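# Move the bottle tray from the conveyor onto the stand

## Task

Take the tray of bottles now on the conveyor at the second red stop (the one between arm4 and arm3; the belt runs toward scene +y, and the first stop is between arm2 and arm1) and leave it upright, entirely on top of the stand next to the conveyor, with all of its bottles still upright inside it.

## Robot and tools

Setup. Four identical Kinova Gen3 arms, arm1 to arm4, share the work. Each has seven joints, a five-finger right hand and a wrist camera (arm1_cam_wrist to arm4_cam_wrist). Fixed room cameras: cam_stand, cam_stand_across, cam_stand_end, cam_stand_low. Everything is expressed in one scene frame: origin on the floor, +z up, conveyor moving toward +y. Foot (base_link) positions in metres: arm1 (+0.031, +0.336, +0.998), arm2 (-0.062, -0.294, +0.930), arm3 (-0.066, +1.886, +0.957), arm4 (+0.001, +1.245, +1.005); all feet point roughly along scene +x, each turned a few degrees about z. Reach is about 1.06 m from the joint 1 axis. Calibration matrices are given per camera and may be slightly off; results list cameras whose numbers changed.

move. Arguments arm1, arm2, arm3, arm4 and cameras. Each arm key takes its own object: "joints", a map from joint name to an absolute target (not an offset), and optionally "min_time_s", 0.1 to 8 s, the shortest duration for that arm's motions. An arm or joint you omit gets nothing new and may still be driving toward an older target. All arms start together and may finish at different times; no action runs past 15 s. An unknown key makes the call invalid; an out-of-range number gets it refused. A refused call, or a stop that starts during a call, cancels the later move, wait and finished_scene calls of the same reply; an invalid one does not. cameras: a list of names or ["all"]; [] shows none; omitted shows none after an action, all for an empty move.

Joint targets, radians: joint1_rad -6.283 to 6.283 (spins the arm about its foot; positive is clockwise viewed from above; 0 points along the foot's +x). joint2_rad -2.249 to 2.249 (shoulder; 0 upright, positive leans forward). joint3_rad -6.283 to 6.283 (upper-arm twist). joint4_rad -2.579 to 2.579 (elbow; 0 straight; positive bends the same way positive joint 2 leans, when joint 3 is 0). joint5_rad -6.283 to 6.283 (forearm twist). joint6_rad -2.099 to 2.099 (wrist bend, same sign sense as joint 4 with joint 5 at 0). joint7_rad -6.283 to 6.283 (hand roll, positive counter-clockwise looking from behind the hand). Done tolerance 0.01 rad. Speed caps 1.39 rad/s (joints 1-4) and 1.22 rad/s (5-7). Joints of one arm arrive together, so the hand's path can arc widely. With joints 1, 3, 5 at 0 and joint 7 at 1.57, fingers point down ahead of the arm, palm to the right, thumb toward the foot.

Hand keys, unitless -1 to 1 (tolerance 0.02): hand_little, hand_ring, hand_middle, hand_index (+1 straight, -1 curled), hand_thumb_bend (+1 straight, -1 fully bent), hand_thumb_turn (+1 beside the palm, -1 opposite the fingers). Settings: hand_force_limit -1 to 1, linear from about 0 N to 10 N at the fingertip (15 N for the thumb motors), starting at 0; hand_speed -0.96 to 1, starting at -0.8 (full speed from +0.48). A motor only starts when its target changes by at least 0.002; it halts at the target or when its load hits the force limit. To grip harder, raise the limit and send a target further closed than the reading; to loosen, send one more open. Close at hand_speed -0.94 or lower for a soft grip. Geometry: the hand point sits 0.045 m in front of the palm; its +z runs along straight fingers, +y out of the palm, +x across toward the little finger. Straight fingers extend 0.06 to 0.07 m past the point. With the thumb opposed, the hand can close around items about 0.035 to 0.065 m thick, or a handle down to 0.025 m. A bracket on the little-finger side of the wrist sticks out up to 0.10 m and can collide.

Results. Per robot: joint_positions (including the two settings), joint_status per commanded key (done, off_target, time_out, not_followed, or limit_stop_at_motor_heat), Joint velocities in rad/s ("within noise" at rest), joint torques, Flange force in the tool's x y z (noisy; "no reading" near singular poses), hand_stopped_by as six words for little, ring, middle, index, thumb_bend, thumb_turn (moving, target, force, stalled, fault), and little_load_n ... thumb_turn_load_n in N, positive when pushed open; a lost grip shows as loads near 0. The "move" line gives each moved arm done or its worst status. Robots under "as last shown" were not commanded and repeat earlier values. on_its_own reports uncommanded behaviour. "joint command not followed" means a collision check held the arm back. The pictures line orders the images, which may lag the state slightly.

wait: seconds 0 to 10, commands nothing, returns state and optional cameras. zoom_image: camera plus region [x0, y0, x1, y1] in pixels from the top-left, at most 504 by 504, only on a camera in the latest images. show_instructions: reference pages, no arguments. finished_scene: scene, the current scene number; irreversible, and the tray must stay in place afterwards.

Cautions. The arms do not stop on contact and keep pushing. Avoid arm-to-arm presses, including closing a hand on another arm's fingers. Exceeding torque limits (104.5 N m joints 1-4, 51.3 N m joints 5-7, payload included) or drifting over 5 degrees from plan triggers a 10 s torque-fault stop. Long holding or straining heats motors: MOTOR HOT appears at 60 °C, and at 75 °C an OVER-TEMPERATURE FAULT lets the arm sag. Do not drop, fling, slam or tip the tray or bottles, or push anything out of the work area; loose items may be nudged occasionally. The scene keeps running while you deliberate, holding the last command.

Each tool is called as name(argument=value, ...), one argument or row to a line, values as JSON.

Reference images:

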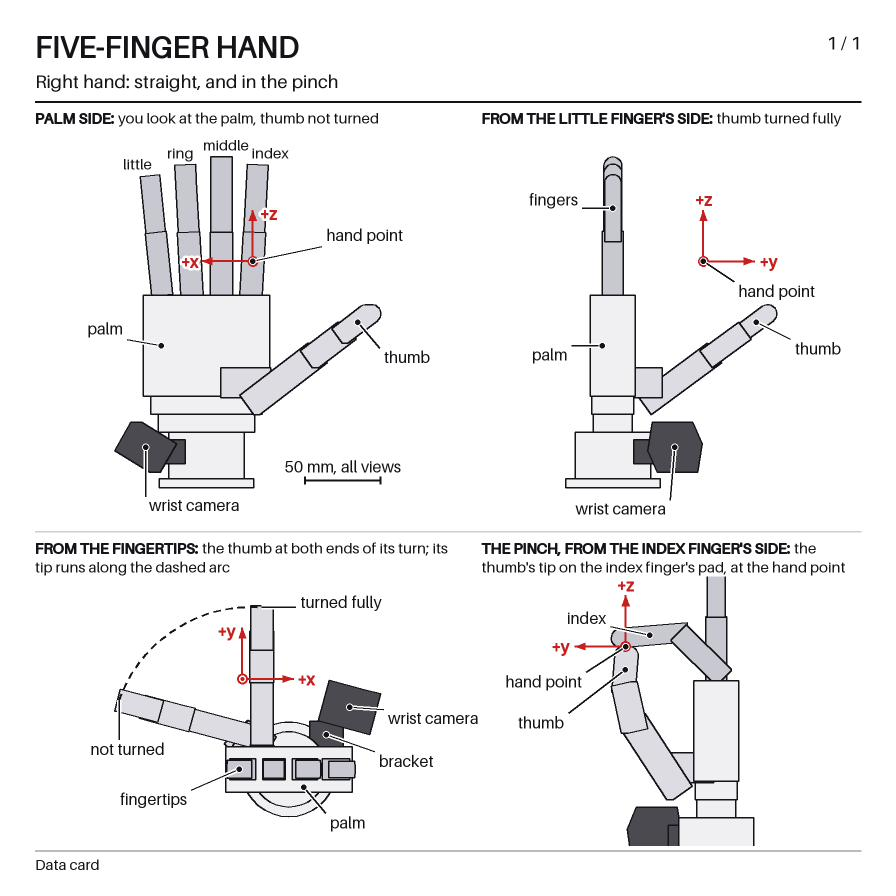

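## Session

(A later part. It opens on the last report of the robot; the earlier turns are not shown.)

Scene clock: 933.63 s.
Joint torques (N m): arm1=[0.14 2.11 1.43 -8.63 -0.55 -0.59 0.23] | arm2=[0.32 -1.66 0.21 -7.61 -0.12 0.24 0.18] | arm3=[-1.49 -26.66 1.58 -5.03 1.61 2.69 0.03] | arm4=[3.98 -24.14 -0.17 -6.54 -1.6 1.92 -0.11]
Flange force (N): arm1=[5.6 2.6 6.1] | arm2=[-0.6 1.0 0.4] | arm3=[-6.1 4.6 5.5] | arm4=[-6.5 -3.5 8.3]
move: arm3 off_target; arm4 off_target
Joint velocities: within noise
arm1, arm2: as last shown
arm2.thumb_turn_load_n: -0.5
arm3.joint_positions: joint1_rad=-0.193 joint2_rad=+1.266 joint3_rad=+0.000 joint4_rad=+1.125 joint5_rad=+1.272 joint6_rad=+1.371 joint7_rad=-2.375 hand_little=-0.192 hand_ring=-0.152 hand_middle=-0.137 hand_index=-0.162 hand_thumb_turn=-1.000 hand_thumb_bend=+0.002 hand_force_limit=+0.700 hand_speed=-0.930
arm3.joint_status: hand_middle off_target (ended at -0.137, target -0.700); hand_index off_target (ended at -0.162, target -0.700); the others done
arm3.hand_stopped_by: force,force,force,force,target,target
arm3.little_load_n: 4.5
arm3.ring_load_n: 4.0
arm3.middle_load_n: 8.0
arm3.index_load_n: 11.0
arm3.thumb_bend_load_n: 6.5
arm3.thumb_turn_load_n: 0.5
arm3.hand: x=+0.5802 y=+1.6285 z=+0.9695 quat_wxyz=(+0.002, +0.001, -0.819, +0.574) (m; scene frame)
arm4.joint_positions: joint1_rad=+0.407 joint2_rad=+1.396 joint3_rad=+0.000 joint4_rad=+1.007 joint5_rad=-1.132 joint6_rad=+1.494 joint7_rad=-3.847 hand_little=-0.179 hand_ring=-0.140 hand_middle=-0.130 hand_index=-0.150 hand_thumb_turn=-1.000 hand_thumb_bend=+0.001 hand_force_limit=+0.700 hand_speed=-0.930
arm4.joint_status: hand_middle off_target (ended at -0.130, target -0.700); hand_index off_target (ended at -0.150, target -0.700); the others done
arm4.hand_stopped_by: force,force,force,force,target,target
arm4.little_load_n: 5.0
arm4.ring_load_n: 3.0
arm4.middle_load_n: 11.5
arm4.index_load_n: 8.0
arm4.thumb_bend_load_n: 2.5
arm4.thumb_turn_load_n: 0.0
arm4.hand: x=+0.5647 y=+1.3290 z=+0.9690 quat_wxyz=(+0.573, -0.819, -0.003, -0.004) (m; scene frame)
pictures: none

move(
  arm4={"joints":{"joint1_rad":0.4064,"joint2_rad":1.3553,"joint4_rad":1.0326,"joint5_rad":-1.1308,"joint6_rad":1.5005,"joint7_rad":-3.8612},"min_time_s":2},
  arm3={"joints":{"joint1_rad":-0.1929,"joint2_rad":1.2278,"joint4_rad":1.1420,"joint5_rad":1.2679,"joint6_rad":1.3772,"joint7_rad":-2.3547},"min_time_s":2},
  cameras=["cam_stand","cam_stand_across","cam_stand_end"],
)

zoom_image(
  camera="cam_stand_end",
  region=[60, 30, 220, 190],
)

zoom_image(
  camera="cam_stand_across",
  region=[270, 20, 630, 200],
)

Scene clock: 959.60 s.
Joint torques (N m): arm1=[0.19 2.15 1.43 -8.63 -0.52 -0.62 0.21] | arm2=[0.26 -1.66 0.19 -7.56 -0.1 0.27 0.15] | arm3=[-2.7 -28.36 1.53 -6.14 2.15 2.79 -0.08] | arm4=[4.29 -26.67 -1.17 -7.8 -2.77 2.4 -0.06]
Flange force (N): arm1=[5.7 2.5 6.1] | arm2=[-0.7 0.9 0.4] | arm3=[-5.1 6.3 7.8] | arm4=[-8.2 0.3 10.0]
move: arm3 done; arm4 done
Joint velocities: within noise
arm1, arm2: as last shown
arm2.thumb_turn_load_n: 0.0
arm3.joint_positions: joint1_rad=-0.193 joint2_rad=+1.228 joint3_rad=+0.000 joint4_rad=+1.142 joint5_rad=+1.268 joint6_rad=+1.377 joint7_rad=-2.355 hand_little=-0.192 hand_ring=-0.152 hand_middle=-0.137 hand_index=-0.162 hand_thumb_turn=-1.000 hand_thumb_bend=+0.002 hand_force_limit=+0.700 hand_speed=-0.930
arm3.joint_status: all done
arm3.hand_stopped_by: force,force,force,force,target,target
arm3.little_load_n: 4.0
arm3.ring_load_n: 4.0
arm3.middle_load_n: 7.5
arm3.index_load_n: 10.0
arm3.thumb_bend_load_n: 8.5
arm3.thumb_turn_load_n: 1.5
arm3.hand: x=+0.5802 y=+1.6286 z=+0.9895 quat_wxyz=(+0.001, +0.001, -0.819, +0.574) (m; scene frame)
arm4.joint_positions: joint1_rad=+0.406 joint2_rad=+1.355 joint3_rad=+0.000 joint4_rad=+1.033 joint5_rad=-1.131 joint6_rad=+1.500 joint7_rad=-3.861 hand_little=-0.179 hand_ring=-0.140 hand_middle=-0.130 hand_index=-0.150 hand_thumb_turn=-1.000 hand_thumb_bend=+0.001 hand_force_limit=+0.700 hand_speed=-0.930
arm4.joint_status: all done
arm4.hand_stopped_by: force,force,force,force,target,target
arm4.little_load_n: 3.5
arm4.ring_load_n: 2.0
arm4.middle_load_n: 10.0
arm4.index_load_n: 7.5
arm4.thumb_bend_load_n: 7.0
arm4.thumb_turn_load_n: 0.5
arm4.hand: x=+0.5647 y=+1.3291 z=+0.9891 quat_wxyz=(+0.573, -0.819, -0.002, -0.004) (m; scene frame)
pictures: cam_stand, cam_stand_across, cam_stand_end

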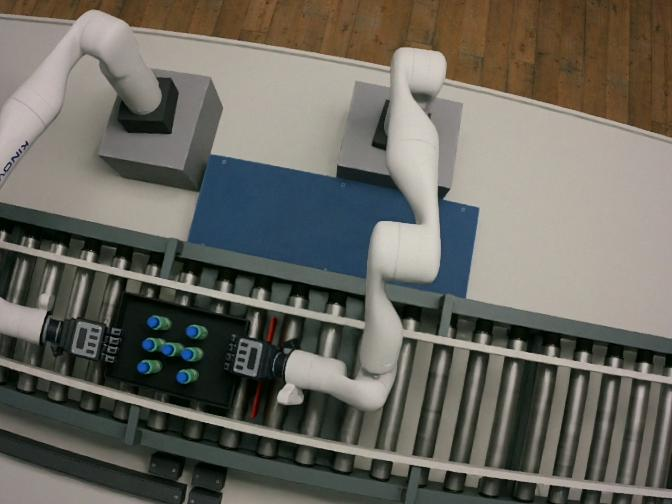

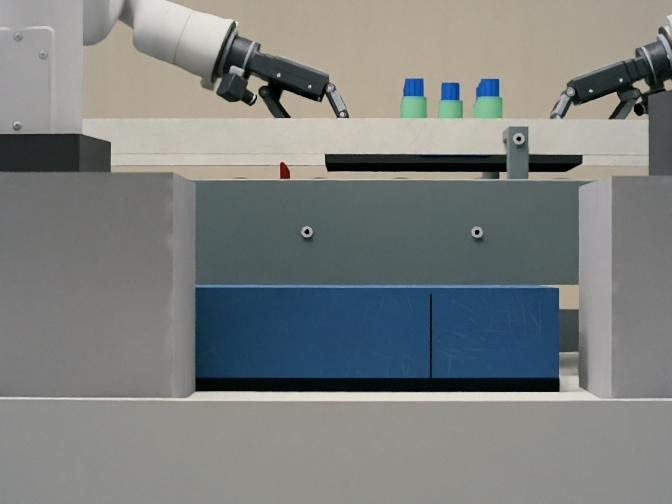

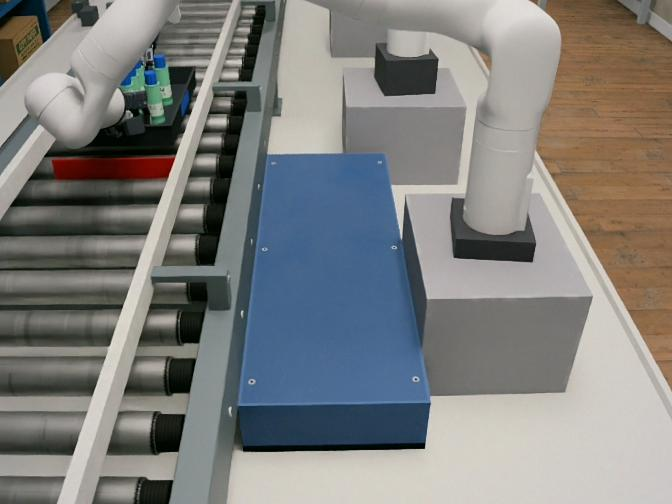

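Scaled by 3.150 from the camera's 672x504 image, which has a finer 960x720 frame.

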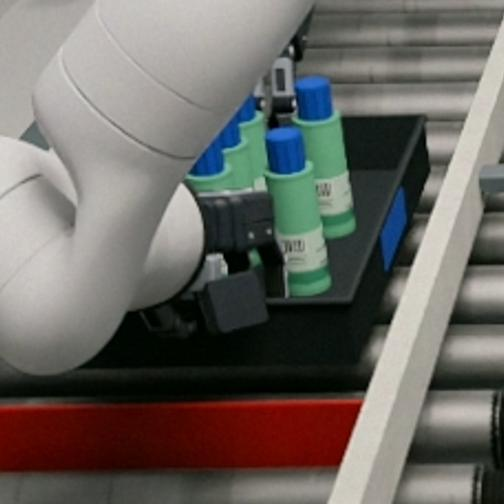

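Scaled by 1.400 from the camera's 672x504 image, which has a finer 960x720 frame.

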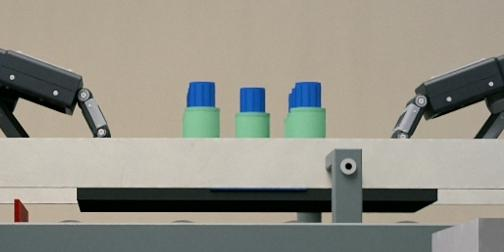

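move(
  arm4={"joints":{"joint1_rad":0.4061,"joint2_rad":1.2688,"joint4_rad":1.0758,"joint5_rad":-1.1285,"joint6_rad":1.5188,"joint7_rad":-3.9004},"min_time_s":2.5},
  arm3={"joints":{"joint1_rad":-0.1929,"joint2_rad":1.1460,"joint4_rad":1.1657,"joint5_rad":1.2574,"joint6_rad":1.3951,"joint7_rad":-2.2976},"min_time_s":2.5},
  cameras=["cam_stand_across","cam_stand_end"],
)

move(
  arm4={"joints":{"joint1_rad":0.4059,"joint2_rad":1.1874,"joint4_rad":1.1015,"joint5_rad":-1.1267,"joint6_rad":1.5427,"joint7_rad":-3.9510},"min_time_s":2.5},
  arm3={"joints":{"joint1_rad":-0.1929,"joint2_rad":1.0702,"joint4_rad":1.1722,"joint5_rad":1.2464,"joint6_rad":1.4167,"joint7_rad":-2.2314},"min_time_s":2.5},
  cameras=["cam_stand","cam_stand_across","cam_stand_end"],
)

zoom_image(
  camera="cam_stand_end",
  region=[20, 0, 220, 190],
)

Scene clock: 1152.40 s.
Joint torques (N m): arm1=[0.15 2.16 1.44 -8.64 -0.53 -0.61 0.22] | arm2=[0.19 -1.72 0.19 -7.59 -0.08 0.22 0.17] | arm3=[-2.36 -28.22 1.68 -6.45 2.38 2.74 -0.11] | arm4=[4 -26.36 -1.25 -8.11 -2.93 2.33 -0.07]
Flange force (N): arm1=[5.7 2.5 6.2] | arm2=[-0.7 1.0 0.3] | arm3=[-5.9 6.3 7.2] | arm4=[-8.5 1.0 9.7]
move: arm3 done; arm4 done
Joint velocities: within noise
arm1, arm2: as last shown
arm3.joint_positions: joint1_rad=-0.193 joint2_rad=+1.146 joint3_rad=+0.000 joint4_rad=+1.166 joint5_rad=+1.257 joint6_rad=+1.395 joint7_rad=-2.298 hand_little=-0.192 hand_ring=-0.152 hand_middle=-0.137 hand_index=-0.162 hand_thumb_turn=-1.000 hand_thumb_bend=+0.002 hand_force_limit=+0.700 hand_speed=-0.930
arm3.joint_status: all done
arm3.hand_stopped_by: force,force,force,force,target,target
arm3.little_load_n: 4.0
arm3.ring_load_n: 4.0
arm3.middle_load_n: 7.5
arm3.index_load_n: 10.0
arm3.thumb_bend_load_n: 8.5
arm3.thumb_turn_load_n: 1.5
arm3.hand: x=+0.5800 y=+1.6286 z=+1.0345 quat_wxyz=(+0.002, +0.001, -0.819, +0.574) (m; scene frame)
arm4.joint_positions: joint1_rad=+0.406 joint2_rad=+1.269 joint3_rad=+0.000 joint4_rad=+1.076 joint5_rad=-1.129 joint6_rad=+1.519 joint7_rad=-3.900 hand_little=-0.179 hand_ring=-0.140 hand_middle=-0.130 hand_index=-0.150 hand_thumb_turn=-1.000 hand_thumb_bend=+0.001 hand_force_limit=+0.700 hand_speed=-0.930
arm4.joint_status: all done
arm4.hand_stopped_by: force,force,force,force,target,target
arm4.little_load_n: 4.0
arm4.ring_load_n: 2.0
arm4.middle_load_n: 10.0
arm4.index_load_n: 7.0
arm4.thumb_bend_load_n: 7.0
arm4.thumb_turn_load_n: 0.5
arm4.hand: x=+0.5647 y=+1.3292 z=+1.0338 quat_wxyz=(+0.573, -0.819, -0.002, -0.004) (m; scene frame)
pictures: cam_stand_across, cam_stand_end

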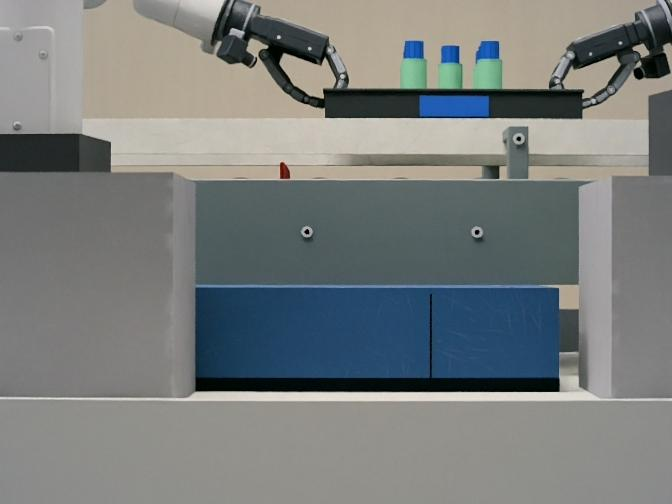

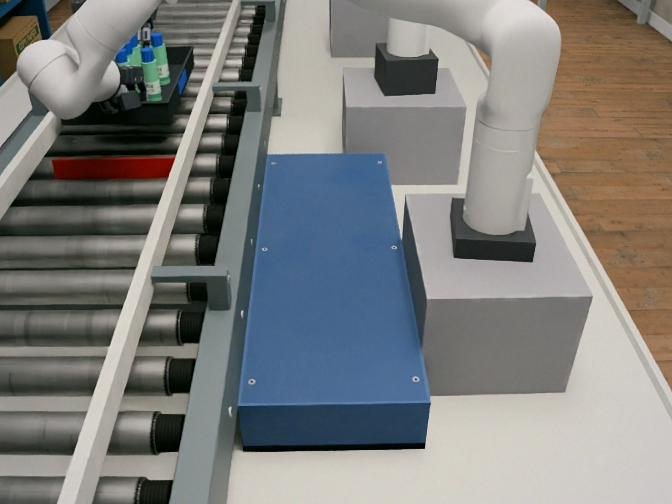

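Scene clock: 1155.20 s.
Joint torques (N m): arm1=[0.16 2.14 1.42 -8.64 -0.5 -0.61 0.22] | arm2=[0.29 -1.74 0.21 -7.54 -0.13 0.27 0.15] | arm3=[-2 -27.97 1.8 -7.01 2.61 2.65 -0.12] | arm4=[3.68 -25.96 -1.33 -8.39 -3.09 2.28 -0.08]
Flange force (N): arm1=[5.7 2.5 6.1] | arm2=[-0.8 1.0 0.2] | arm3=[-5.5 6.2 6.6] | arm4=[-8.5 1.7 9.5]
move: arm3 done; arm4 done
Joint velocities: within noise
arm1.joint_positions: joint1_rad=-0.115 joint2_rad=-0.468 joint3_rad=-0.065 joint4_rad=+1.454 joint5_rad=-0.019 joint6_rad=+1.964 joint7_rad=-2.044 hand_little=+1.000 hand_ring=+1.000 hand_middle=+1.000 hand_index=+1.000 hand_thumb_turn=+1.000 hand_thumb_bend=+1.000 hand_force_limit=+0.000 hand_speed=-0.800
arm1.joint_status: not commanded
arm1.hand_stopped_by: target,target,target,target,target,target
arm1.little_load_n: 0.0
arm1.ring_load_n: 0.0
arm1.middle_load_n: 0.0
arm1.index_load_n: 0.0
arm1.thumb_bend_load_n: 0.0
arm1.thumb_turn_load_n: 0.5
arm1.hand: x=+0.2106 y=+0.4102 z=+1.5238 quat_wxyz=(-0.086, -0.103, -0.991, -0.027) (m; scene frame)
arm2.joint_positions: joint1_rad=+0.247 joint2_rad=-0.331 joint3_rad=-0.113 joint4_rad=+1.545 joint5_rad=-0.055 joint6_rad=+1.988 joint7_rad=-1.982 hand_little=+1.000 hand_ring=+1.000 hand_middle=+1.000 hand_index=+1.000 hand_thumb_turn=+1.000 hand_thumb_bend=+1.000 hand_force_limit=+0.000 hand_speed=-0.800
arm2.joint_status: not commanded
arm2.hand_stopped_by: target,target,target,target,target,target
arm2.little_load_n: 0.0
arm2.ring_load_n: 0.0
arm2.middle_load_n: 0.0
arm2.index_load_n: 0.0
arm2.thumb_bend_load_n: 0.0
arm2.thumb_turn_load_n: 0.0
arm2.hand: x=+0.1309 y=-0.3076 z=+1.3982 quat_wxyz=(+0.032, -0.333, -0.942, -0.005) (m; scene frame)
arm3.joint_positions: joint1_rad=-0.193 joint2_rad=+1.070 joint3_rad=+0.000 joint4_rad=+1.172 joint5_rad=+1.246 joint6_rad=+1.417 joint7_rad=-2.231 hand_little=-0.192 hand_ring=-0.152 hand_middle=-0.137 hand_index=-0.162 hand_thumb_turn=-1.000 hand_thumb_bend=+0.002 hand_force_limit=+0.700 hand_speed=-0.930
arm3.joint_status: all done
arm3.hand_stopped_by: force,force,force,force,target,target
arm3.little_load_n: 4.0
arm3.ring_load_n: 4.0
arm3.middle_load_n: 7.5
arm3.index_load_n: 9.5
arm3.thumb_bend_load_n: 8.5
arm3.thumb_turn_load_n: 1.5
arm3.hand: x=+0.5801 y=+1.6286 z=+1.0796 quat_wxyz=(+0.001, +0.001, -0.819, +0.574) (m; scene frame)
arm4.joint_positions: joint1_rad=+0.406 joint2_rad=+1.187 joint3_rad=+0.000 joint4_rad=+1.102 joint5_rad=-1.127 joint6_rad=+1.543 joint7_rad=-3.951 hand_little=-0.179 hand_ring=-0.140 hand_middle=-0.130 hand_index=-0.150 hand_thumb_turn=-1.000 hand_thumb_bend=+0.001 hand_force_limit=+0.700 hand_speed=-0.930
arm4.joint_status: all done
arm4.hand_stopped_by: force,force,force,force,target,target
arm4.little_load_n: 3.5
arm4.ring_load_n: 2.0
arm4.middle_load_n: 10.0
arm4.index_load_n: 7.0
arm4.thumb_bend_load_n: 7.0
arm4.thumb_turn_load_n: 0.5
arm4.hand: x=+0.5647 y=+1.3293 z=+1.0789 quat_wxyz=(+0.573, -0.819, -0.002, -0.004) (m; scene frame)
pictures: cam_stand, cam_stand_across, cam_stand_end

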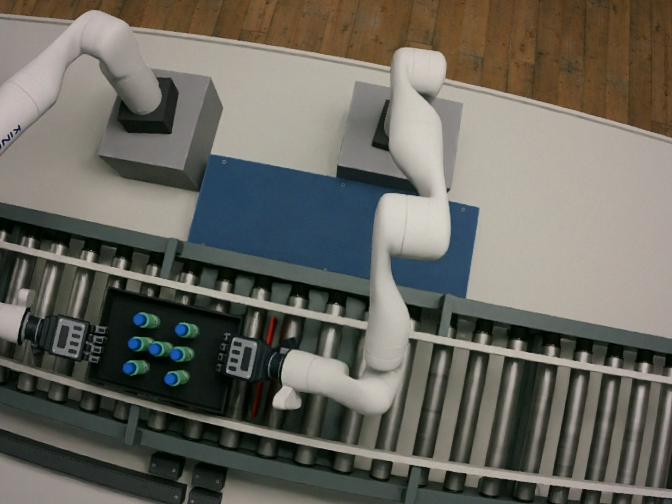

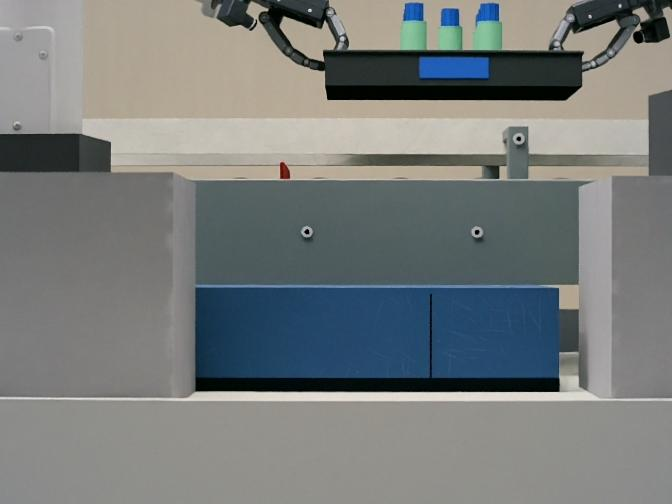

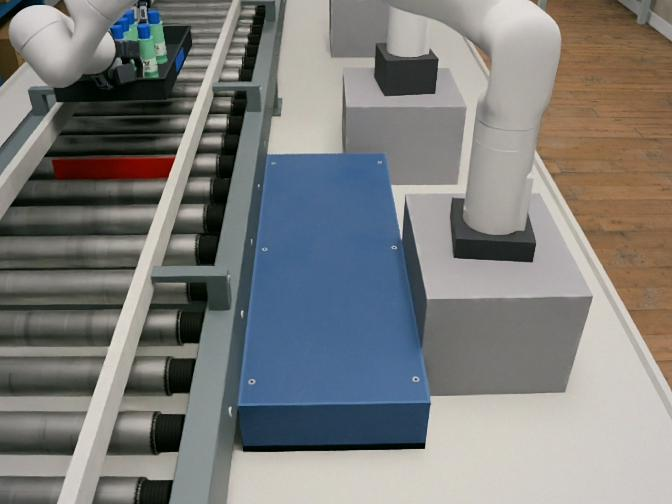

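Scaled by 2.520 from the camera's 672x504 image, which has a finer 960x720 frame.

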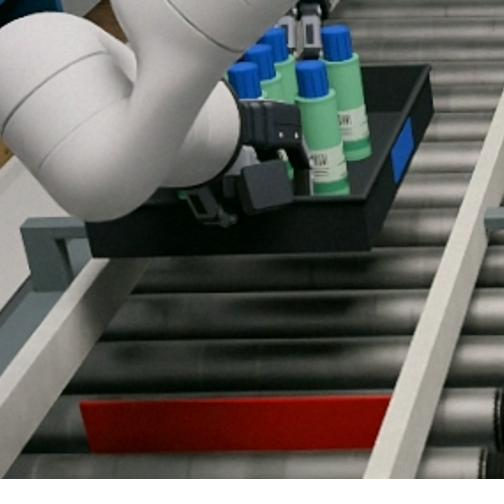

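move(
  arm4={"joints":{"joint1_rad":0.3537,"joint2_rad":1.0813,"joint4_rad":1.3917,"joint5_rad":-1.1774,"joint6_rad":1.4346,"joint7_rad":-3.7968},"min_time_s":2},
  arm3={"joints":{"joint1_rad":-0.2788,"joint2_rad":0.9866,"joint4_rad":1.3870,"joint5_rad":1.2099,"joint6_rad":1.4327,"joint7_rad":-2.3778},"min_time_s":2},
)

move(
  arm4={"joints":{"joint1_rad":0.2898,"joint2_rad":1.0023,"joint4_rad":1.6326,"joint5_rad":-1.2564,"joint6_rad":1.3450,"joint7_rad":-3.6550},"min_time_s":2},
  arm3={"joints":{"joint1_rad":-0.3784,"joint2_rad":0.9222,"joint4_rad":1.5594,"joint5_rad":1.1507,"joint6_rad":1.4520,"joint7_rad":-2.5035},"min_time_s":2},
  cameras=["cam_stand","cam_stand_across","cam_stand_end"],
)

Scene clock: 1165.63 s.
Joint torques (N m): arm1=[0.14 2.16 1.4 -8.62 -0.51 -0.59 0.21] | arm2=[0.2 -1.69 0.25 -7.62 -0.1 0.17 0.13] | arm3=[-1.52 -25.78 1.79 -5.81 2.32 3.08 -0.15] | arm4=[3.22 -23.81 -1.29 -7.14 -2.76 2.77 -0.08]
Flange force (N): arm1=[5.7 2.4 6.2] | arm2=[-0.5 1.0 0.3] | arm3=[-5.0 6.5 5.8] | arm4=[-6.7 2.2 8.1]
move: arm3 done; arm4 done
Joint velocities: within noise
arm1, arm2: as last shown
arm3.joint_positions: joint1_rad=-0.279 joint2_rad=+0.987 joint3_rad=+0.000 joint4_rad=+1.387 joint5_rad=+1.210 joint6_rad=+1.433 joint7_rad=-2.378 hand_little=-0.192 hand_ring=-0.152 hand_middle=-0.136 hand_index=-0.162 hand_thumb_turn=-1.000 hand_thumb_bend=+0.002 hand_force_limit=+0.700 hand_speed=-0.930
arm3.joint_status: all done
arm3.hand_stopped_by: force,force,force,force,target,target
arm3.little_load_n: 4.5
arm3.ring_load_n: 4.0
arm3.middle_load_n: 7.5
arm3.index_load_n: 9.5
arm3.thumb_bend_load_n: 8.5
arm3.thumb_turn_load_n: 1.5
arm3.hand: x=+0.5305 y=+1.6737 z=+1.0794 quat_wxyz=(+0.001, +0.001, -0.819, +0.574) (m; scene frame)
arm4.joint_positions: joint1_rad=+0.354 joint2_rad=+1.081 joint3_rad=+0.000 joint4_rad=+1.392 joint5_rad=-1.177 joint6_rad=+1.435 joint7_rad=-3.797 hand_little=-0.179 hand_ring=-0.140 hand_middle=-0.130 hand_index=-0.150 hand_thumb_turn=-1.000 hand_thumb_bend=+0.002 hand_force_limit=+0.700 hand_speed=-0.930
arm4.joint_status: all done
arm4.hand_stopped_by: force,force,force,force,target,target
arm4.little_load_n: 3.0
arm4.ring_load_n: 1.5
arm4.middle_load_n: 9.5
arm4.index_load_n: 6.5
arm4.thumb_bend_load_n: 7.5
arm4.thumb_turn_load_n: 1.0
arm4.hand: x=+0.5151 y=+1.3744 z=+1.0790 quat_wxyz=(+0.573, -0.819, -0.002, -0.004) (m; scene frame)
pictures: none

Scene clock: 1167.97 s.
Joint torques (N m): arm1=[0.16 2.15 1.4 -8.63 -0.49 -0.64 0.2] | arm2=[0.29 -1.68 0.21 -7.6 -0.1 0.24 0.18] | arm3=[-1.59 -23.84 1.39 -4.75 1.83 3.25 -0.14] | arm4=[3.37 -21.85 -0.91 -6.01 -2.35 2.99 -0.09]
Flange force (N): arm1=[5.7 2.4 6.0] | arm2=[-0.6 1.0 0.4] | arm3=[-4.6 6.7 6.0] | arm4=[-5.7 2.1 7.9]
move: arm3 done; arm4 done
Joint velocities: within noise
arm1, arm2: as last shown
arm1.thumb_turn_load_n: 0.0
arm3.joint_positions: joint1_rad=-0.378 joint2_rad=+0.922 joint3_rad=+0.000 joint4_rad=+1.559 joint5_rad=+1.151 joint6_rad=+1.452 joint7_rad=-2.503 hand_little=-0.192 hand_ring=-0.152 hand_middle=-0.136 hand_index=-0.162 hand_thumb_turn=-1.000 hand_thumb_bend=+0.002 hand_force_limit=+0.700 hand_speed=-0.930
arm3.joint_status: all done
arm3.hand_stopped_by: force,force,force,force,target,target
arm3.little_load_n: 4.5
arm3.ring_load_n: 4.0
arm3.middle_load_n: 7.5
arm3.index_load_n: 9.5
arm3.thumb_bend_load_n: 8.5
arm3.thumb_turn_load_n: 1.5
arm3.hand: x=+0.4809 y=+1.7187 z=+1.0794 quat_wxyz=(+0.001, +0.001, -0.819, +0.574) (m; scene frame)
arm4.joint_positions: joint1_rad=+0.290 joint2_rad=+1.002 joint3_rad=+0.000 joint4_rad=+1.633 joint5_rad=-1.256 joint6_rad=+1.345 joint7_rad=-3.655 hand_little=-0.179 hand_ring=-0.140 hand_middle=-0.130 hand_index=-0.150 hand_thumb_turn=-1.000 hand_thumb_bend=+0.002 hand_force_limit=+0.700 hand_speed=-0.930
arm4.joint_status: all done
arm4.hand_stopped_by: force,force,force,force,target,target
arm4.little_load_n: 3.5
arm4.ring_load_n: 2.0
arm4.middle_load_n: 10.0
arm4.index_load_n: 6.5
arm4.thumb_bend_load_n: 8.0
arm4.thumb_turn_load_n: 0.5
arm4.hand: x=+0.4655 y=+1.4194 z=+1.0790 quat_wxyz=(+0.573, -0.819, -0.002, -0.004) (m; scene frame)
pictures: cam_stand, cam_stand_across, cam_stand_end

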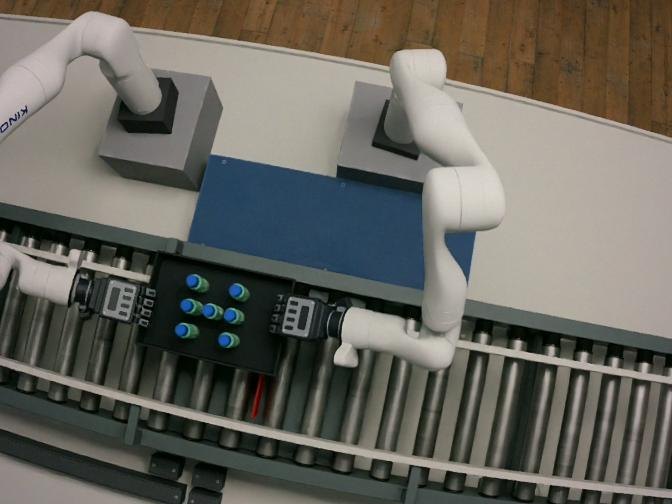

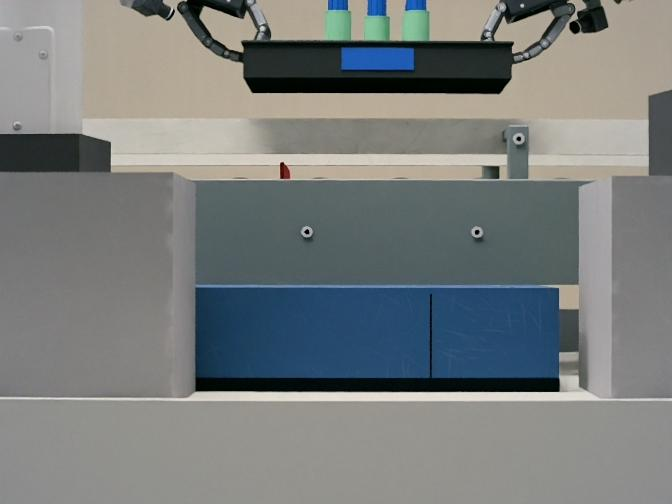

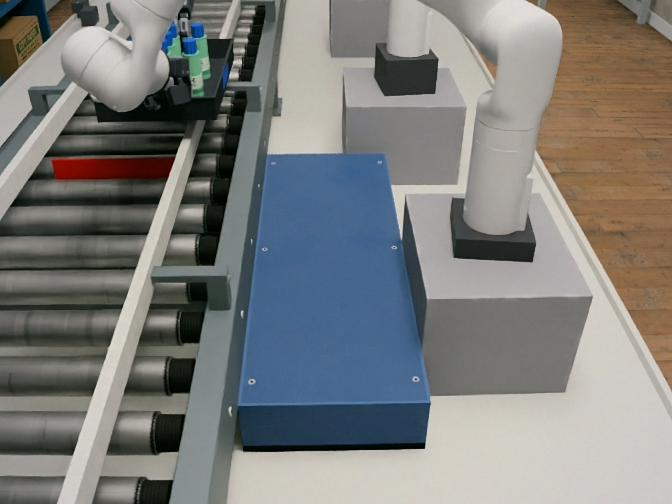

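move(
  arm4={"joints":{"joint1_rad":0.2093,"joint2_rad":0.9438,"joint4_rad":1.8420,"joint5_rad":-1.3664,"joint6_rad":1.2737,"joint7_rad":-3.5131},"min_time_s":2},
  arm3={"joints":{"joint1_rad":-0.4930,"joint2_rad":0.8736,"joint4_rad":1.6972,"joint5_rad":1.0688,"joint6_rad":1.4716,"joint7_rad":-2.6133},"min_time_s":2},
)

move(
  arm4={"joints":{"joint1_rad":0.1071,"joint2_rad":0.9041,"joint4_rad":2.0264,"joint5_rad":-1.5114,"joint6_rad":1.2262,"joint7_rad":-3.3660},"min_time_s":2},
  arm3={"joints":{"joint1_rad":-0.6228,"joint2_rad":0.8387,"joint4_rad":1.8023,"joint5_rad":0.9656,"joint6_rad":1.4911,"joint7_rad":-2.7081},"min_time_s":2},
)

move(
  arm4={"joints":{"joint1_rad":-0.0247,"joint2_rad":0.8837,"joint4_rad":2.1874,"joint5_rad":-1.6938,"joint6_rad":1.2122,"joint7_rad":-3.2161},"min_time_s":2},
  arm3={"joints":{"joint1_rad":-0.7660,"joint2_rad":0.8166,"joint4_rad":1.8745,"joint5_rad":0.8438,"joint6_rad":1.5118,"joint7_rad":-2.7880},"min_time_s":2},
  cameras=["cam_stand","cam_stand_across","cam_stand_end"],
)

Scene clock: 1181.27 s.
Joint torques (N m): arm1=[0.14 2.16 1.42 -8.62 -0.51 -0.63 0.24] | arm2=[0.25 -1.63 0.25 -7.61 -0.11 0.23 0.14] | arm3=[-1.32 -21.93 1.37 -3.69 1.52 3.42 -0.12] | arm4=[3.14 -20.03 -0.93 -4.87 -1.91 3.28 -0.06]
Flange force (N): arm1=[5.7 2.5 6.0] | arm2=[-0.5 0.9 0.5] | arm3=[-4.1 6.9 5.5] | arm4=[-5.2 2.0 7.2]
move: arm3 done; arm4 done
Joint velocities: within noise
arm1, arm2: as last shown
arm1.little_load_n: -0.5
arm3.joint_positions: joint1_rad=-0.493 joint2_rad=+0.874 joint3_rad=+0.000 joint4_rad=+1.697 joint5_rad=+1.069 joint6_rad=+1.472 joint7_rad=-2.613 hand_little=-0.192 hand_ring=-0.152 hand_middle=-0.136 hand_index=-0.162 hand_thumb_turn=-1.000 hand_thumb_bend=+0.002 hand_force_limit=+0.700 hand_speed=-0.930
arm3.joint_status: all done
arm3.hand_stopped_by: force,force,force,force,target,target
arm3.little_load_n: 4.5
arm3.ring_load_n: 4.0
arm3.middle_load_n: 7.0
arm3.index_load_n: 9.0
arm3.thumb_bend_load_n: 9.0
arm3.thumb_turn_load_n: 1.5
arm3.hand: x=+0.4313 y=+1.7638 z=+1.0793 quat_wxyz=(+0.001, +0.001, -0.819, +0.574) (m; scene frame)
arm4.joint_positions: joint1_rad=+0.209 joint2_rad=+0.944 joint3_rad=+0.000 joint4_rad=+1.842 joint5_rad=-1.366 joint6_rad=+1.274 joint7_rad=-3.513 hand_little=-0.179 hand_ring=-0.140 hand_middle=-0.130 hand_index=-0.150 hand_thumb_turn=-1.000 hand_thumb_bend=+0.002 hand_force_limit=+0.700 hand_speed=-0.930
arm4.joint_status: all done
arm4.hand_stopped_by: force,force,force,force,target,target
arm4.little_load_n: 3.5
arm4.ring_load_n: 1.5
arm4.middle_load_n: 9.5
arm4.index_load_n: 6.5
arm4.thumb_bend_load_n: 8.0
arm4.thumb_turn_load_n: 1.0
arm4.hand: x=+0.4158 y=+1.4645 z=+1.0791 quat_wxyz=(+0.573, -0.819, -0.002, -0.004) (m; scene frame)
pictures: none

Scene clock: 1183.60 s.
Joint torques (N m): arm1=[0.14 2.15 1.38 -8.63 -0.53 -0.61 0.22] | arm2=[0.24 -1.71 0.24 -7.63 -0.1 0.23 0.18] | arm3=[-1.61 -20.55 0.76 -3.07 1.1 3.4 -0.1] | arm4=[3.39 -18.49 -0.44 -3.63 -1.43 3.35 -0.07]
Flange force (N): arm1=[5.6 2.4 6.1] | arm2=[-0.6 1.1 0.5] | arm3=[-3.7 6.9 6.4] | arm4=[-4.5 1.6 7.7]
move: arm3 done; arm4 done
Joint velocities: within noise
arm1, arm2: as last shown
arm1.little_load_n: 0.0
arm2.index_load_n: -0.5
arm3.joint_positions: joint1_rad=-0.623 joint2_rad=+0.839 joint3_rad=+0.000 joint4_rad=+1.802 joint5_rad=+0.966 joint6_rad=+1.491 joint7_rad=-2.708 hand_little=-0.192 hand_ring=-0.152 hand_middle=-0.136 hand_index=-0.162 hand_thumb_turn=-1.000 hand_thumb_bend=+0.002 hand_force_limit=+0.700 hand_speed=-0.930
arm3.joint_status: all done
arm3.hand_stopped_by: force,force,force,force,target,target
arm3.little_load_n: 4.5
arm3.ring_load_n: 4.0
arm3.middle_load_n: 7.5
arm3.index_load_n: 9.0
arm3.thumb_bend_load_n: 9.0
arm3.thumb_turn_load_n: 1.5
arm3.hand: x=+0.3817 y=+1.8088 z=+1.0793 quat_wxyz=(+0.001, +0.001, -0.819, +0.574) (m; scene frame)
arm4.joint_positions: joint1_rad=+0.107 joint2_rad=+0.904 joint3_rad=+0.000 joint4_rad=+2.026 joint5_rad=-1.511 joint6_rad=+1.226 joint7_rad=-3.366 hand_little=-0.179 hand_ring=-0.140 hand_middle=-0.130 hand_index=-0.150 hand_thumb_turn=-1.000 hand_thumb_bend=+0.002 hand_force_limit=+0.700 hand_speed=-0.930
arm4.joint_status: all done
arm4.hand_stopped_by: force,force,force,force,target,target
arm4.little_load_n: 3.5
arm4.ring_load_n: 1.5
arm4.middle_load_n: 10.0
arm4.index_load_n: 6.5
arm4.thumb_bend_load_n: 8.5
arm4.thumb_turn_load_n: 1.0
arm4.hand: x=+0.3662 y=+1.5095 z=+1.0793 quat_wxyz=(+0.573, -0.819, -0.002, -0.004) (m; scene frame)
pictures: none

Scene clock: 1185.93 s.
Joint torques (N m): arm1=[0.14 2.16 1.43 -8.62 -0.51 -0.61 0.21] | arm2=[0.31 -1.74 0.2 -7.62 -0.09 0.19 0.14] | arm3=[-1.54 -19.4 0.48 -2.63 0.95 3.41 -0.12] | arm4=[3.27 -17.16 -0.38 -2.29 -0.9 3.45 -0.09]
Flange force (N): arm1=[5.7 2.5 6.1] | arm2=[-0.7 0.9 0.3] | arm3=[-2.9 6.9 6.5] | arm4=[-3.9 1.3 7.6]
move: arm3 done; arm4 done
Joint velocities: within noise
arm1, arm2: as last shown
arm1.little_load_n: -0.5
arm2.index_load_n: 0.0
arm3.joint_positions: joint1_rad=-0.766 joint2_rad=+0.817 joint3_rad=+0.000 joint4_rad=+1.874 joint5_rad=+0.844 joint6_rad=+1.512 joint7_rad=-2.788 hand_little=-0.192 hand_ring=-0.152 hand_middle=-0.136 hand_index=-0.162 hand_thumb_turn=-1.000 hand_thumb_bend=+0.003 hand_force_limit=+0.700 hand_speed=-0.930
arm3.joint_status: all done
arm3.hand_stopped_by: force,force,force,force,target,target
arm3.little_load_n: 4.5
arm3.ring_load_n: 3.5
arm3.middle_load_n: 6.5
arm3.index_load_n: 8.5
arm3.thumb_bend_load_n: 11.0
arm3.thumb_turn_load_n: 2.0
arm3.hand: x=+0.3320 y=+1.8538 z=+1.0791 quat_wxyz=(+0.001, +0.001, -0.819, +0.574) (m; scene frame)
arm4.joint_positions: joint1_rad=-0.025 joint2_rad=+0.884 joint3_rad=+0.000 joint4_rad=+2.187 joint5_rad=-1.694 joint6_rad=+1.212 joint7_rad=-3.216 hand_little=-0.179 hand_ring=-0.140 hand_middle=-0.130 hand_index=-0.150 hand_thumb_turn=-1.000 hand_thumb_bend=+0.002 hand_force_limit=+0.700 hand_speed=-0.930
arm4.joint_status: all done
arm4.hand_stopped_by: force,force,force,force,target,target
arm4.little_load_n: 3.0
arm4.ring_load_n: 1.5
arm4.middle_load_n: 9.0
arm4.index_load_n: 6.5
arm4.thumb_bend_load_n: 9.0
arm4.thumb_turn_load_n: 1.5
arm4.hand: x=+0.3165 y=+1.5546 z=+1.0793 quat_wxyz=(+0.573, -0.819, -0.002, -0.004) (m; scene frame)
pictures: cam_stand, cam_stand_across, cam_stand_end

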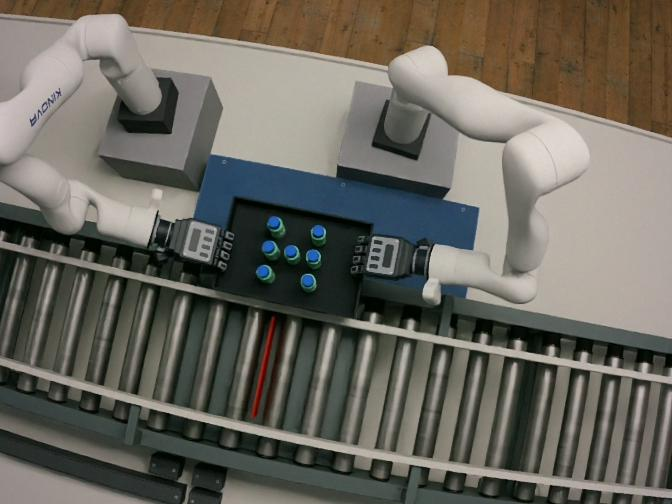

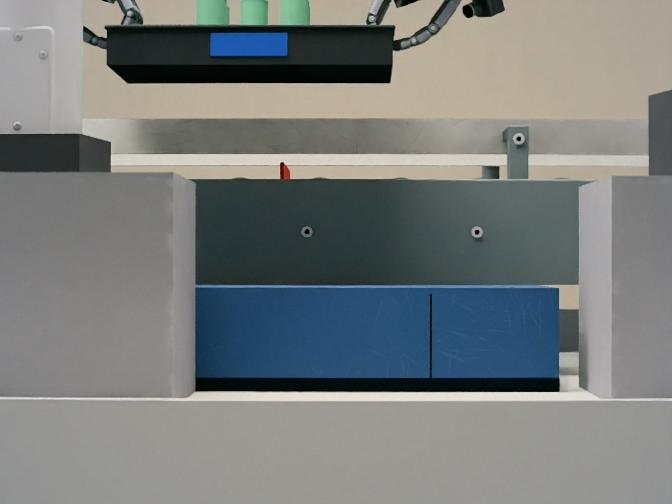

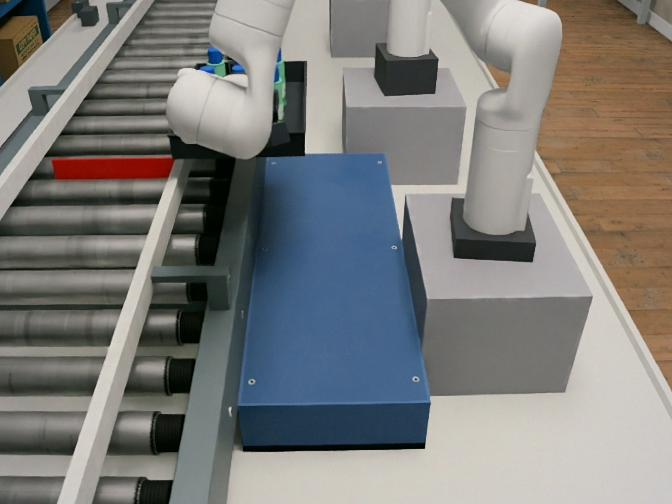

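move(
  arm4={"joints":{"joint1_rad":-0.1942,"joint2_rad":0.8813,"joint4_rad":2.3220,"joint5_rad":-1.9098,"joint6_rad":1.2417,"joint7_rad":-3.0797},"min_time_s":2},
  arm3={"joints":{"joint1_rad":-0.9180,"joint2_rad":0.8056,"joint4_rad":1.9120,"joint5_rad":0.7090,"joint6_rad":1.5379,"joint7_rad":-2.8526},"min_time_s":2},
)

move(
  arm4={"joints":{"joint1_rad":-0.4070,"joint2_rad":0.8925,"joint4_rad":2.4231,"joint5_rad":-2.1484,"joint6_rad":1.3136,"joint7_rad":-2.9866},"min_time_s":2},
  arm3={"joints":{"joint1_rad":-1.0729,"joint2_rad":0.8056,"joint4_rad":1.9139,"joint5_rad":0.5684,"joint6_rad":1.5744,"joint7_rad":-2.9047},"min_time_s":2},
)

move(
  arm4={"joints":{"joint1_rad":-0.6573,"joint2_rad":0.9047,"joint4_rad":2.4804,"joint5_rad":-2.3977,"joint6_rad":1.3976,"joint7_rad":-2.9670},"min_time_s":2},
  arm3={"joints":{"joint1_rad":-1.2232,"joint2_rad":0.8163,"joint4_rad":1.8798,"joint5_rad":0.4307,"joint6_rad":1.6251,"joint7_rad":-2.9489},"min_time_s":2},
  cameras=["cam_stand","cam_stand_across","cam_stand_end","cam_stand_low"],
)

Scene clock: 1199.93 s.
Joint torques (N m): arm1=[0.17 2.17 1.41 -8.61 -0.51 -0.6 0.22] | arm2=[0.29 -1.71 0.18 -7.52 -0.08 0.26 0.15] | arm3=[-1.35 -18.67 0.35 -2.25 0.82 3.42 -0.15] | arm4=[2.95 -16.22 -0.39 -1 -0.39 3.41 -0.07]
Flange force (N): arm1=[5.7 2.5 6.1] | arm2=[-0.8 0.9 0.1] | arm3=[-2.6 7.2 6.2] | arm4=[-3.1 1.0 7.3]
move: arm3 done; arm4 done
Joint velocities: within noise
arm1, arm2: as last shown
arm1.little_load_n: 0.0
arm2.little_load_n: 0.5
arm3.joint_positions: joint1_rad=-0.918 joint2_rad=+0.806 joint3_rad=+0.000 joint4_rad=+1.912 joint5_rad=+0.709 joint6_rad=+1.538 joint7_rad=-2.853 hand_little=-0.192 hand_ring=-0.152 hand_middle=-0.136 hand_index=-0.162 hand_thumb_turn=-1.000 hand_thumb_bend=+0.004 hand_force_limit=+0.700 hand_speed=-0.930
arm3.joint_status: all done
arm3.hand_stopped_by: force,force,force,force,target,target
arm3.little_load_n: 4.0
arm3.ring_load_n: 3.0
arm3.middle_load_n: 5.5
arm3.index_load_n: 7.5
arm3.thumb_bend_load_n: 13.0
arm3.thumb_turn_load_n: 1.5
arm3.hand: x=+0.2825 y=+1.8988 z=+1.0790 quat_wxyz=(+0.001, +0.001, -0.819, +0.574) (m; scene frame)
arm4.joint_positions: joint1_rad=-0.194 joint2_rad=+0.881 joint3_rad=+0.000 joint4_rad=+2.322 joint5_rad=-1.910 joint6_rad=+1.242 joint7_rad=-3.080 hand_little=-0.179 hand_ring=-0.140 hand_middle=-0.130 hand_index=-0.150 hand_thumb_turn=-1.000 hand_thumb_bend=+0.003 hand_force_limit=+0.700 hand_speed=-0.930
arm4.joint_status: all done
arm4.hand_stopped_by: force,force,force,force,target,target
arm4.little_load_n: 2.0
arm4.ring_load_n: 1.0
arm4.middle_load_n: 8.5
arm4.index_load_n: 5.5
arm4.thumb_bend_load_n: 12.5
arm4.thumb_turn_load_n: 1.5
arm4.hand: x=+0.2669 y=+1.5996 z=+1.0794 quat_wxyz=(+0.573, -0.819, -0.002, -0.004) (m; scene frame)
pictures: none

Scene clock: 1202.27 s.
Joint torques (N m): arm1=[0.17 2.14 1.41 -8.62 -0.5 -0.62 0.22] | arm2=[0.31 -1.72 0.24 -7.61 -0.08 0.21 0.18] | arm3=[-0.96 -18.22 0.36 -1.95 0.71 3.56 -0.11] | arm4=[2.56 -15.86 -0.63 -0.29 -0.04 3.56 -0.07]
Flange force (N): arm1=[5.6 2.5 6.0] | arm2=[-0.6 1.1 0.3] | arm3=[-1.9 7.5 5.7] | arm4=[-2.9 0.7 6.4]
move: arm3 done; arm4 done
Joint velocities: within noise
arm1, arm2: as last shown
arm2.little_load_n: 0.0
arm3.joint_positions: joint1_rad=-1.073 joint2_rad=+0.806 joint3_rad=+0.000 joint4_rad=+1.914 joint5_rad=+0.568 joint6_rad=+1.574 joint7_rad=-2.905 hand_little=-0.192 hand_ring=-0.152 hand_middle=-0.137 hand_index=-0.162 hand_thumb_turn=-1.000 hand_thumb_bend=+0.004 hand_force_limit=+0.700 hand_speed=-0.930
arm3.joint_status: all done
arm3.hand_stopped_by: force,force,force,force,target,target
arm3.little_load_n: 3.5
arm3.ring_load_n: 2.5
arm3.middle_load_n: 5.5
arm3.index_load_n: 7.0
arm3.thumb_bend_load_n: 14.5
arm3.thumb_turn_load_n: 1.5
arm3.hand: x=+0.2328 y=+1.9438 z=+1.0789 quat_wxyz=(+0.001, +0.001, -0.819, +0.574) (m; scene frame)
arm4.joint_positions: joint1_rad=-0.407 joint2_rad=+0.893 joint3_rad=+0.000 joint4_rad=+2.423 joint5_rad=-2.148 joint6_rad=+1.314 joint7_rad=-2.987 hand_little=-0.179 hand_ring=-0.140 hand_middle=-0.130 hand_index=-0.151 hand_thumb_turn=-1.000 hand_thumb_bend=+0.003 hand_force_limit=+0.700 hand_speed=-0.930
arm4.joint_status: all done
arm4.hand_stopped_by: force,force,force,force,target,target
arm4.little_load_n: 2.0
arm4.ring_load_n: 0.5
arm4.middle_load_n: 8.0
arm4.index_load_n: 5.0
arm4.thumb_bend_load_n: 13.5
arm4.thumb_turn_load_n: 1.5
arm4.hand: x=+0.2173 y=+1.6446 z=+1.0795 quat_wxyz=(+0.573, -0.819, -0.002, -0.004) (m; scene frame)
pictures: none

Scene clock: 1204.60 s.
Joint torques (N m): arm1=[0.19 2.2 1.43 -8.66 -0.51 -0.61 0.23] | arm2=[0.22 -1.65 0.21 -7.62 -0.15 0.26 0.16] | arm3=[-0.36 -18.04 0.61 -1.28 0.62 3.85 -0.14] | arm4=[1.99 -16.19 -0.85 -0.43 0.08 3.84 -0.09]
Flange force (N): arm1=[5.8 2.5 6.3] | arm2=[-0.6 0.9 0.6] | arm3=[-1.6 8.0 3.7] | arm4=[-2.5 1.2 4.5]
move: arm3 done; arm4 done
Joint velocities: within noise
arm1.joint_positions: joint1_rad=-0.115 joint2_rad=-0.468 joint3_rad=-0.065 joint4_rad=+1.454 joint5_rad=-0.019 joint6_rad=+1.964 joint7_rad=-2.044 hand_little=+1.000 hand_ring=+1.000 hand_middle=+1.000 hand_index=+1.000 hand_thumb_turn=+1.000 hand_thumb_bend=+1.000 hand_force_limit=+0.000 hand_speed=-0.800
arm1.joint_status: not commanded
arm1.hand_stopped_by: target,target,target,target,target,target
arm1.little_load_n: 0.0
arm1.ring_load_n: 0.0
arm1.middle_load_n: 0.0
arm1.index_load_n: 0.0
arm1.thumb_bend_load_n: 0.0
arm1.thumb_turn_load_n: 0.0
arm1.hand: x=+0.2106 y=+0.4102 z=+1.5238 quat_wxyz=(-0.086, -0.103, -0.991, -0.027) (m; scene frame)
arm2.joint_positions: joint1_rad=+0.247 joint2_rad=-0.331 joint3_rad=-0.113 joint4_rad=+1.545 joint5_rad=-0.055 joint6_rad=+1.988 joint7_rad=-1.982 hand_little=+1.000 hand_ring=+1.000 hand_middle=+1.000 hand_index=+1.000 hand_thumb_turn=+1.000 hand_thumb_bend=+1.000 hand_force_limit=+0.000 hand_speed=-0.800
arm2.joint_status: not commanded
arm2.hand_stopped_by: target,target,target,target,target,target
arm2.little_load_n: 0.0
arm2.ring_load_n: 0.0
arm2.middle_load_n: 0.0
arm2.index_load_n: 0.0
arm2.thumb_bend_load_n: 0.0
arm2.thumb_turn_load_n: 0.0
arm2.hand: x=+0.1309 y=-0.3076 z=+1.3982 quat_wxyz=(+0.032, -0.333, -0.942, -0.005) (m; scene frame)
arm3.joint_positions: joint1_rad=-1.223 joint2_rad=+0.816 joint3_rad=+0.000 joint4_rad=+1.880 joint5_rad=+0.431 joint6_rad=+1.625 joint7_rad=-2.949 hand_little=-0.192 hand_ring=-0.152 hand_middle=-0.137 hand_index=-0.162 hand_thumb_turn=-1.000 hand_thumb_bend=+0.004 hand_force_limit=+0.700 hand_speed=-0.930
arm3.joint_status: all done
arm3.hand_stopped_by: force,force,force,force,target,target
arm3.little_load_n: 3.0
arm3.ring_load_n: 2.5
arm3.middle_load_n: 5.0
arm3.index_load_n: 7.0
arm3.thumb_bend_load_n: 14.5
arm3.thumb_turn_load_n: 1.5
arm3.hand: x=+0.1832 y=+1.9888 z=+1.0789 quat_wxyz=(+0.001, +0.001, -0.819, +0.574) (m; scene frame)
arm4.joint_positions: joint1_rad=-0.657 joint2_rad=+0.905 joint3_rad=+0.000 joint4_rad=+2.480 joint5_rad=-2.398 joint6_rad=+1.398 joint7_rad=-2.967 hand_little=-0.179 hand_ring=-0.140 hand_middle=-0.130 hand_index=-0.151 hand_thumb_turn=-1.000 hand_thumb_bend=+0.003 hand_force_limit=+0.700 hand_speed=-0.930
arm4.joint_status: all done
arm4.hand_stopped_by: force,force,force,force,target,target
arm4.little_load_n: 1.5
arm4.ring_load_n: 0.5
arm4.middle_load_n: 7.5
arm4.index_load_n: 4.5
arm4.thumb_bend_load_n: 13.5
arm4.thumb_turn_load_n: 1.0
arm4.hand: x=+0.1676 y=+1.6896 z=+1.0794 quat_wxyz=(+0.573, -0.819, -0.002, -0.004) (m; scene frame)
pictures: cam_stand, cam_stand_across, cam_stand_end, cam_stand_low

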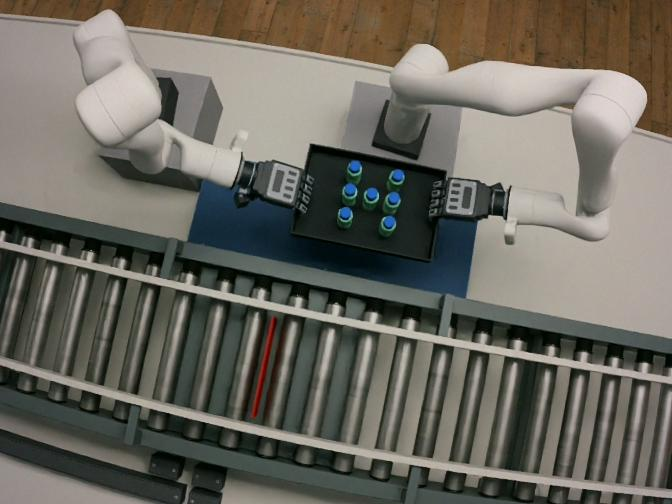

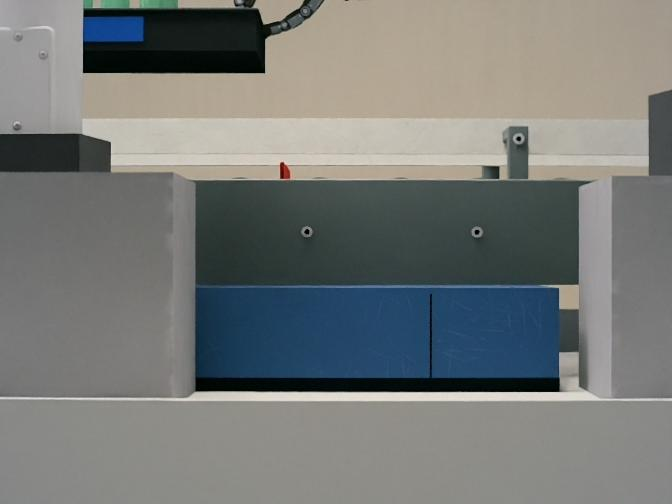

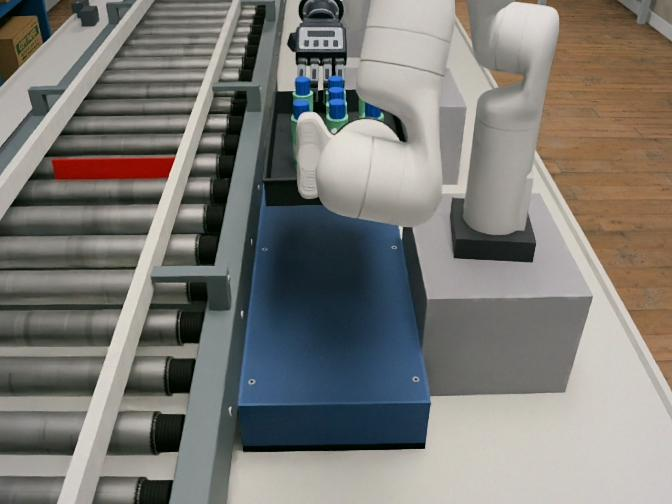

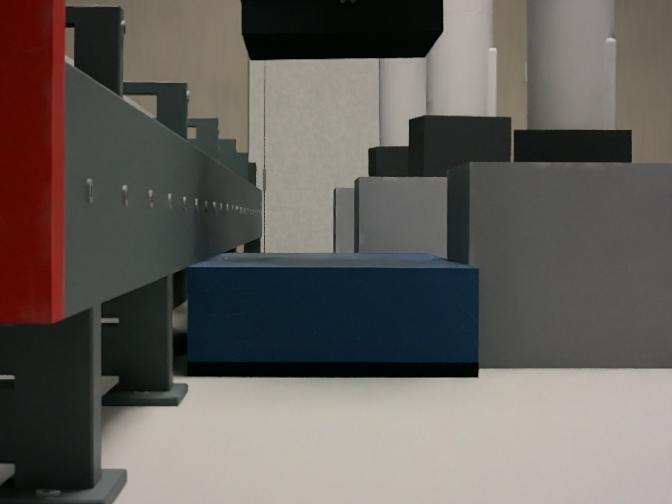

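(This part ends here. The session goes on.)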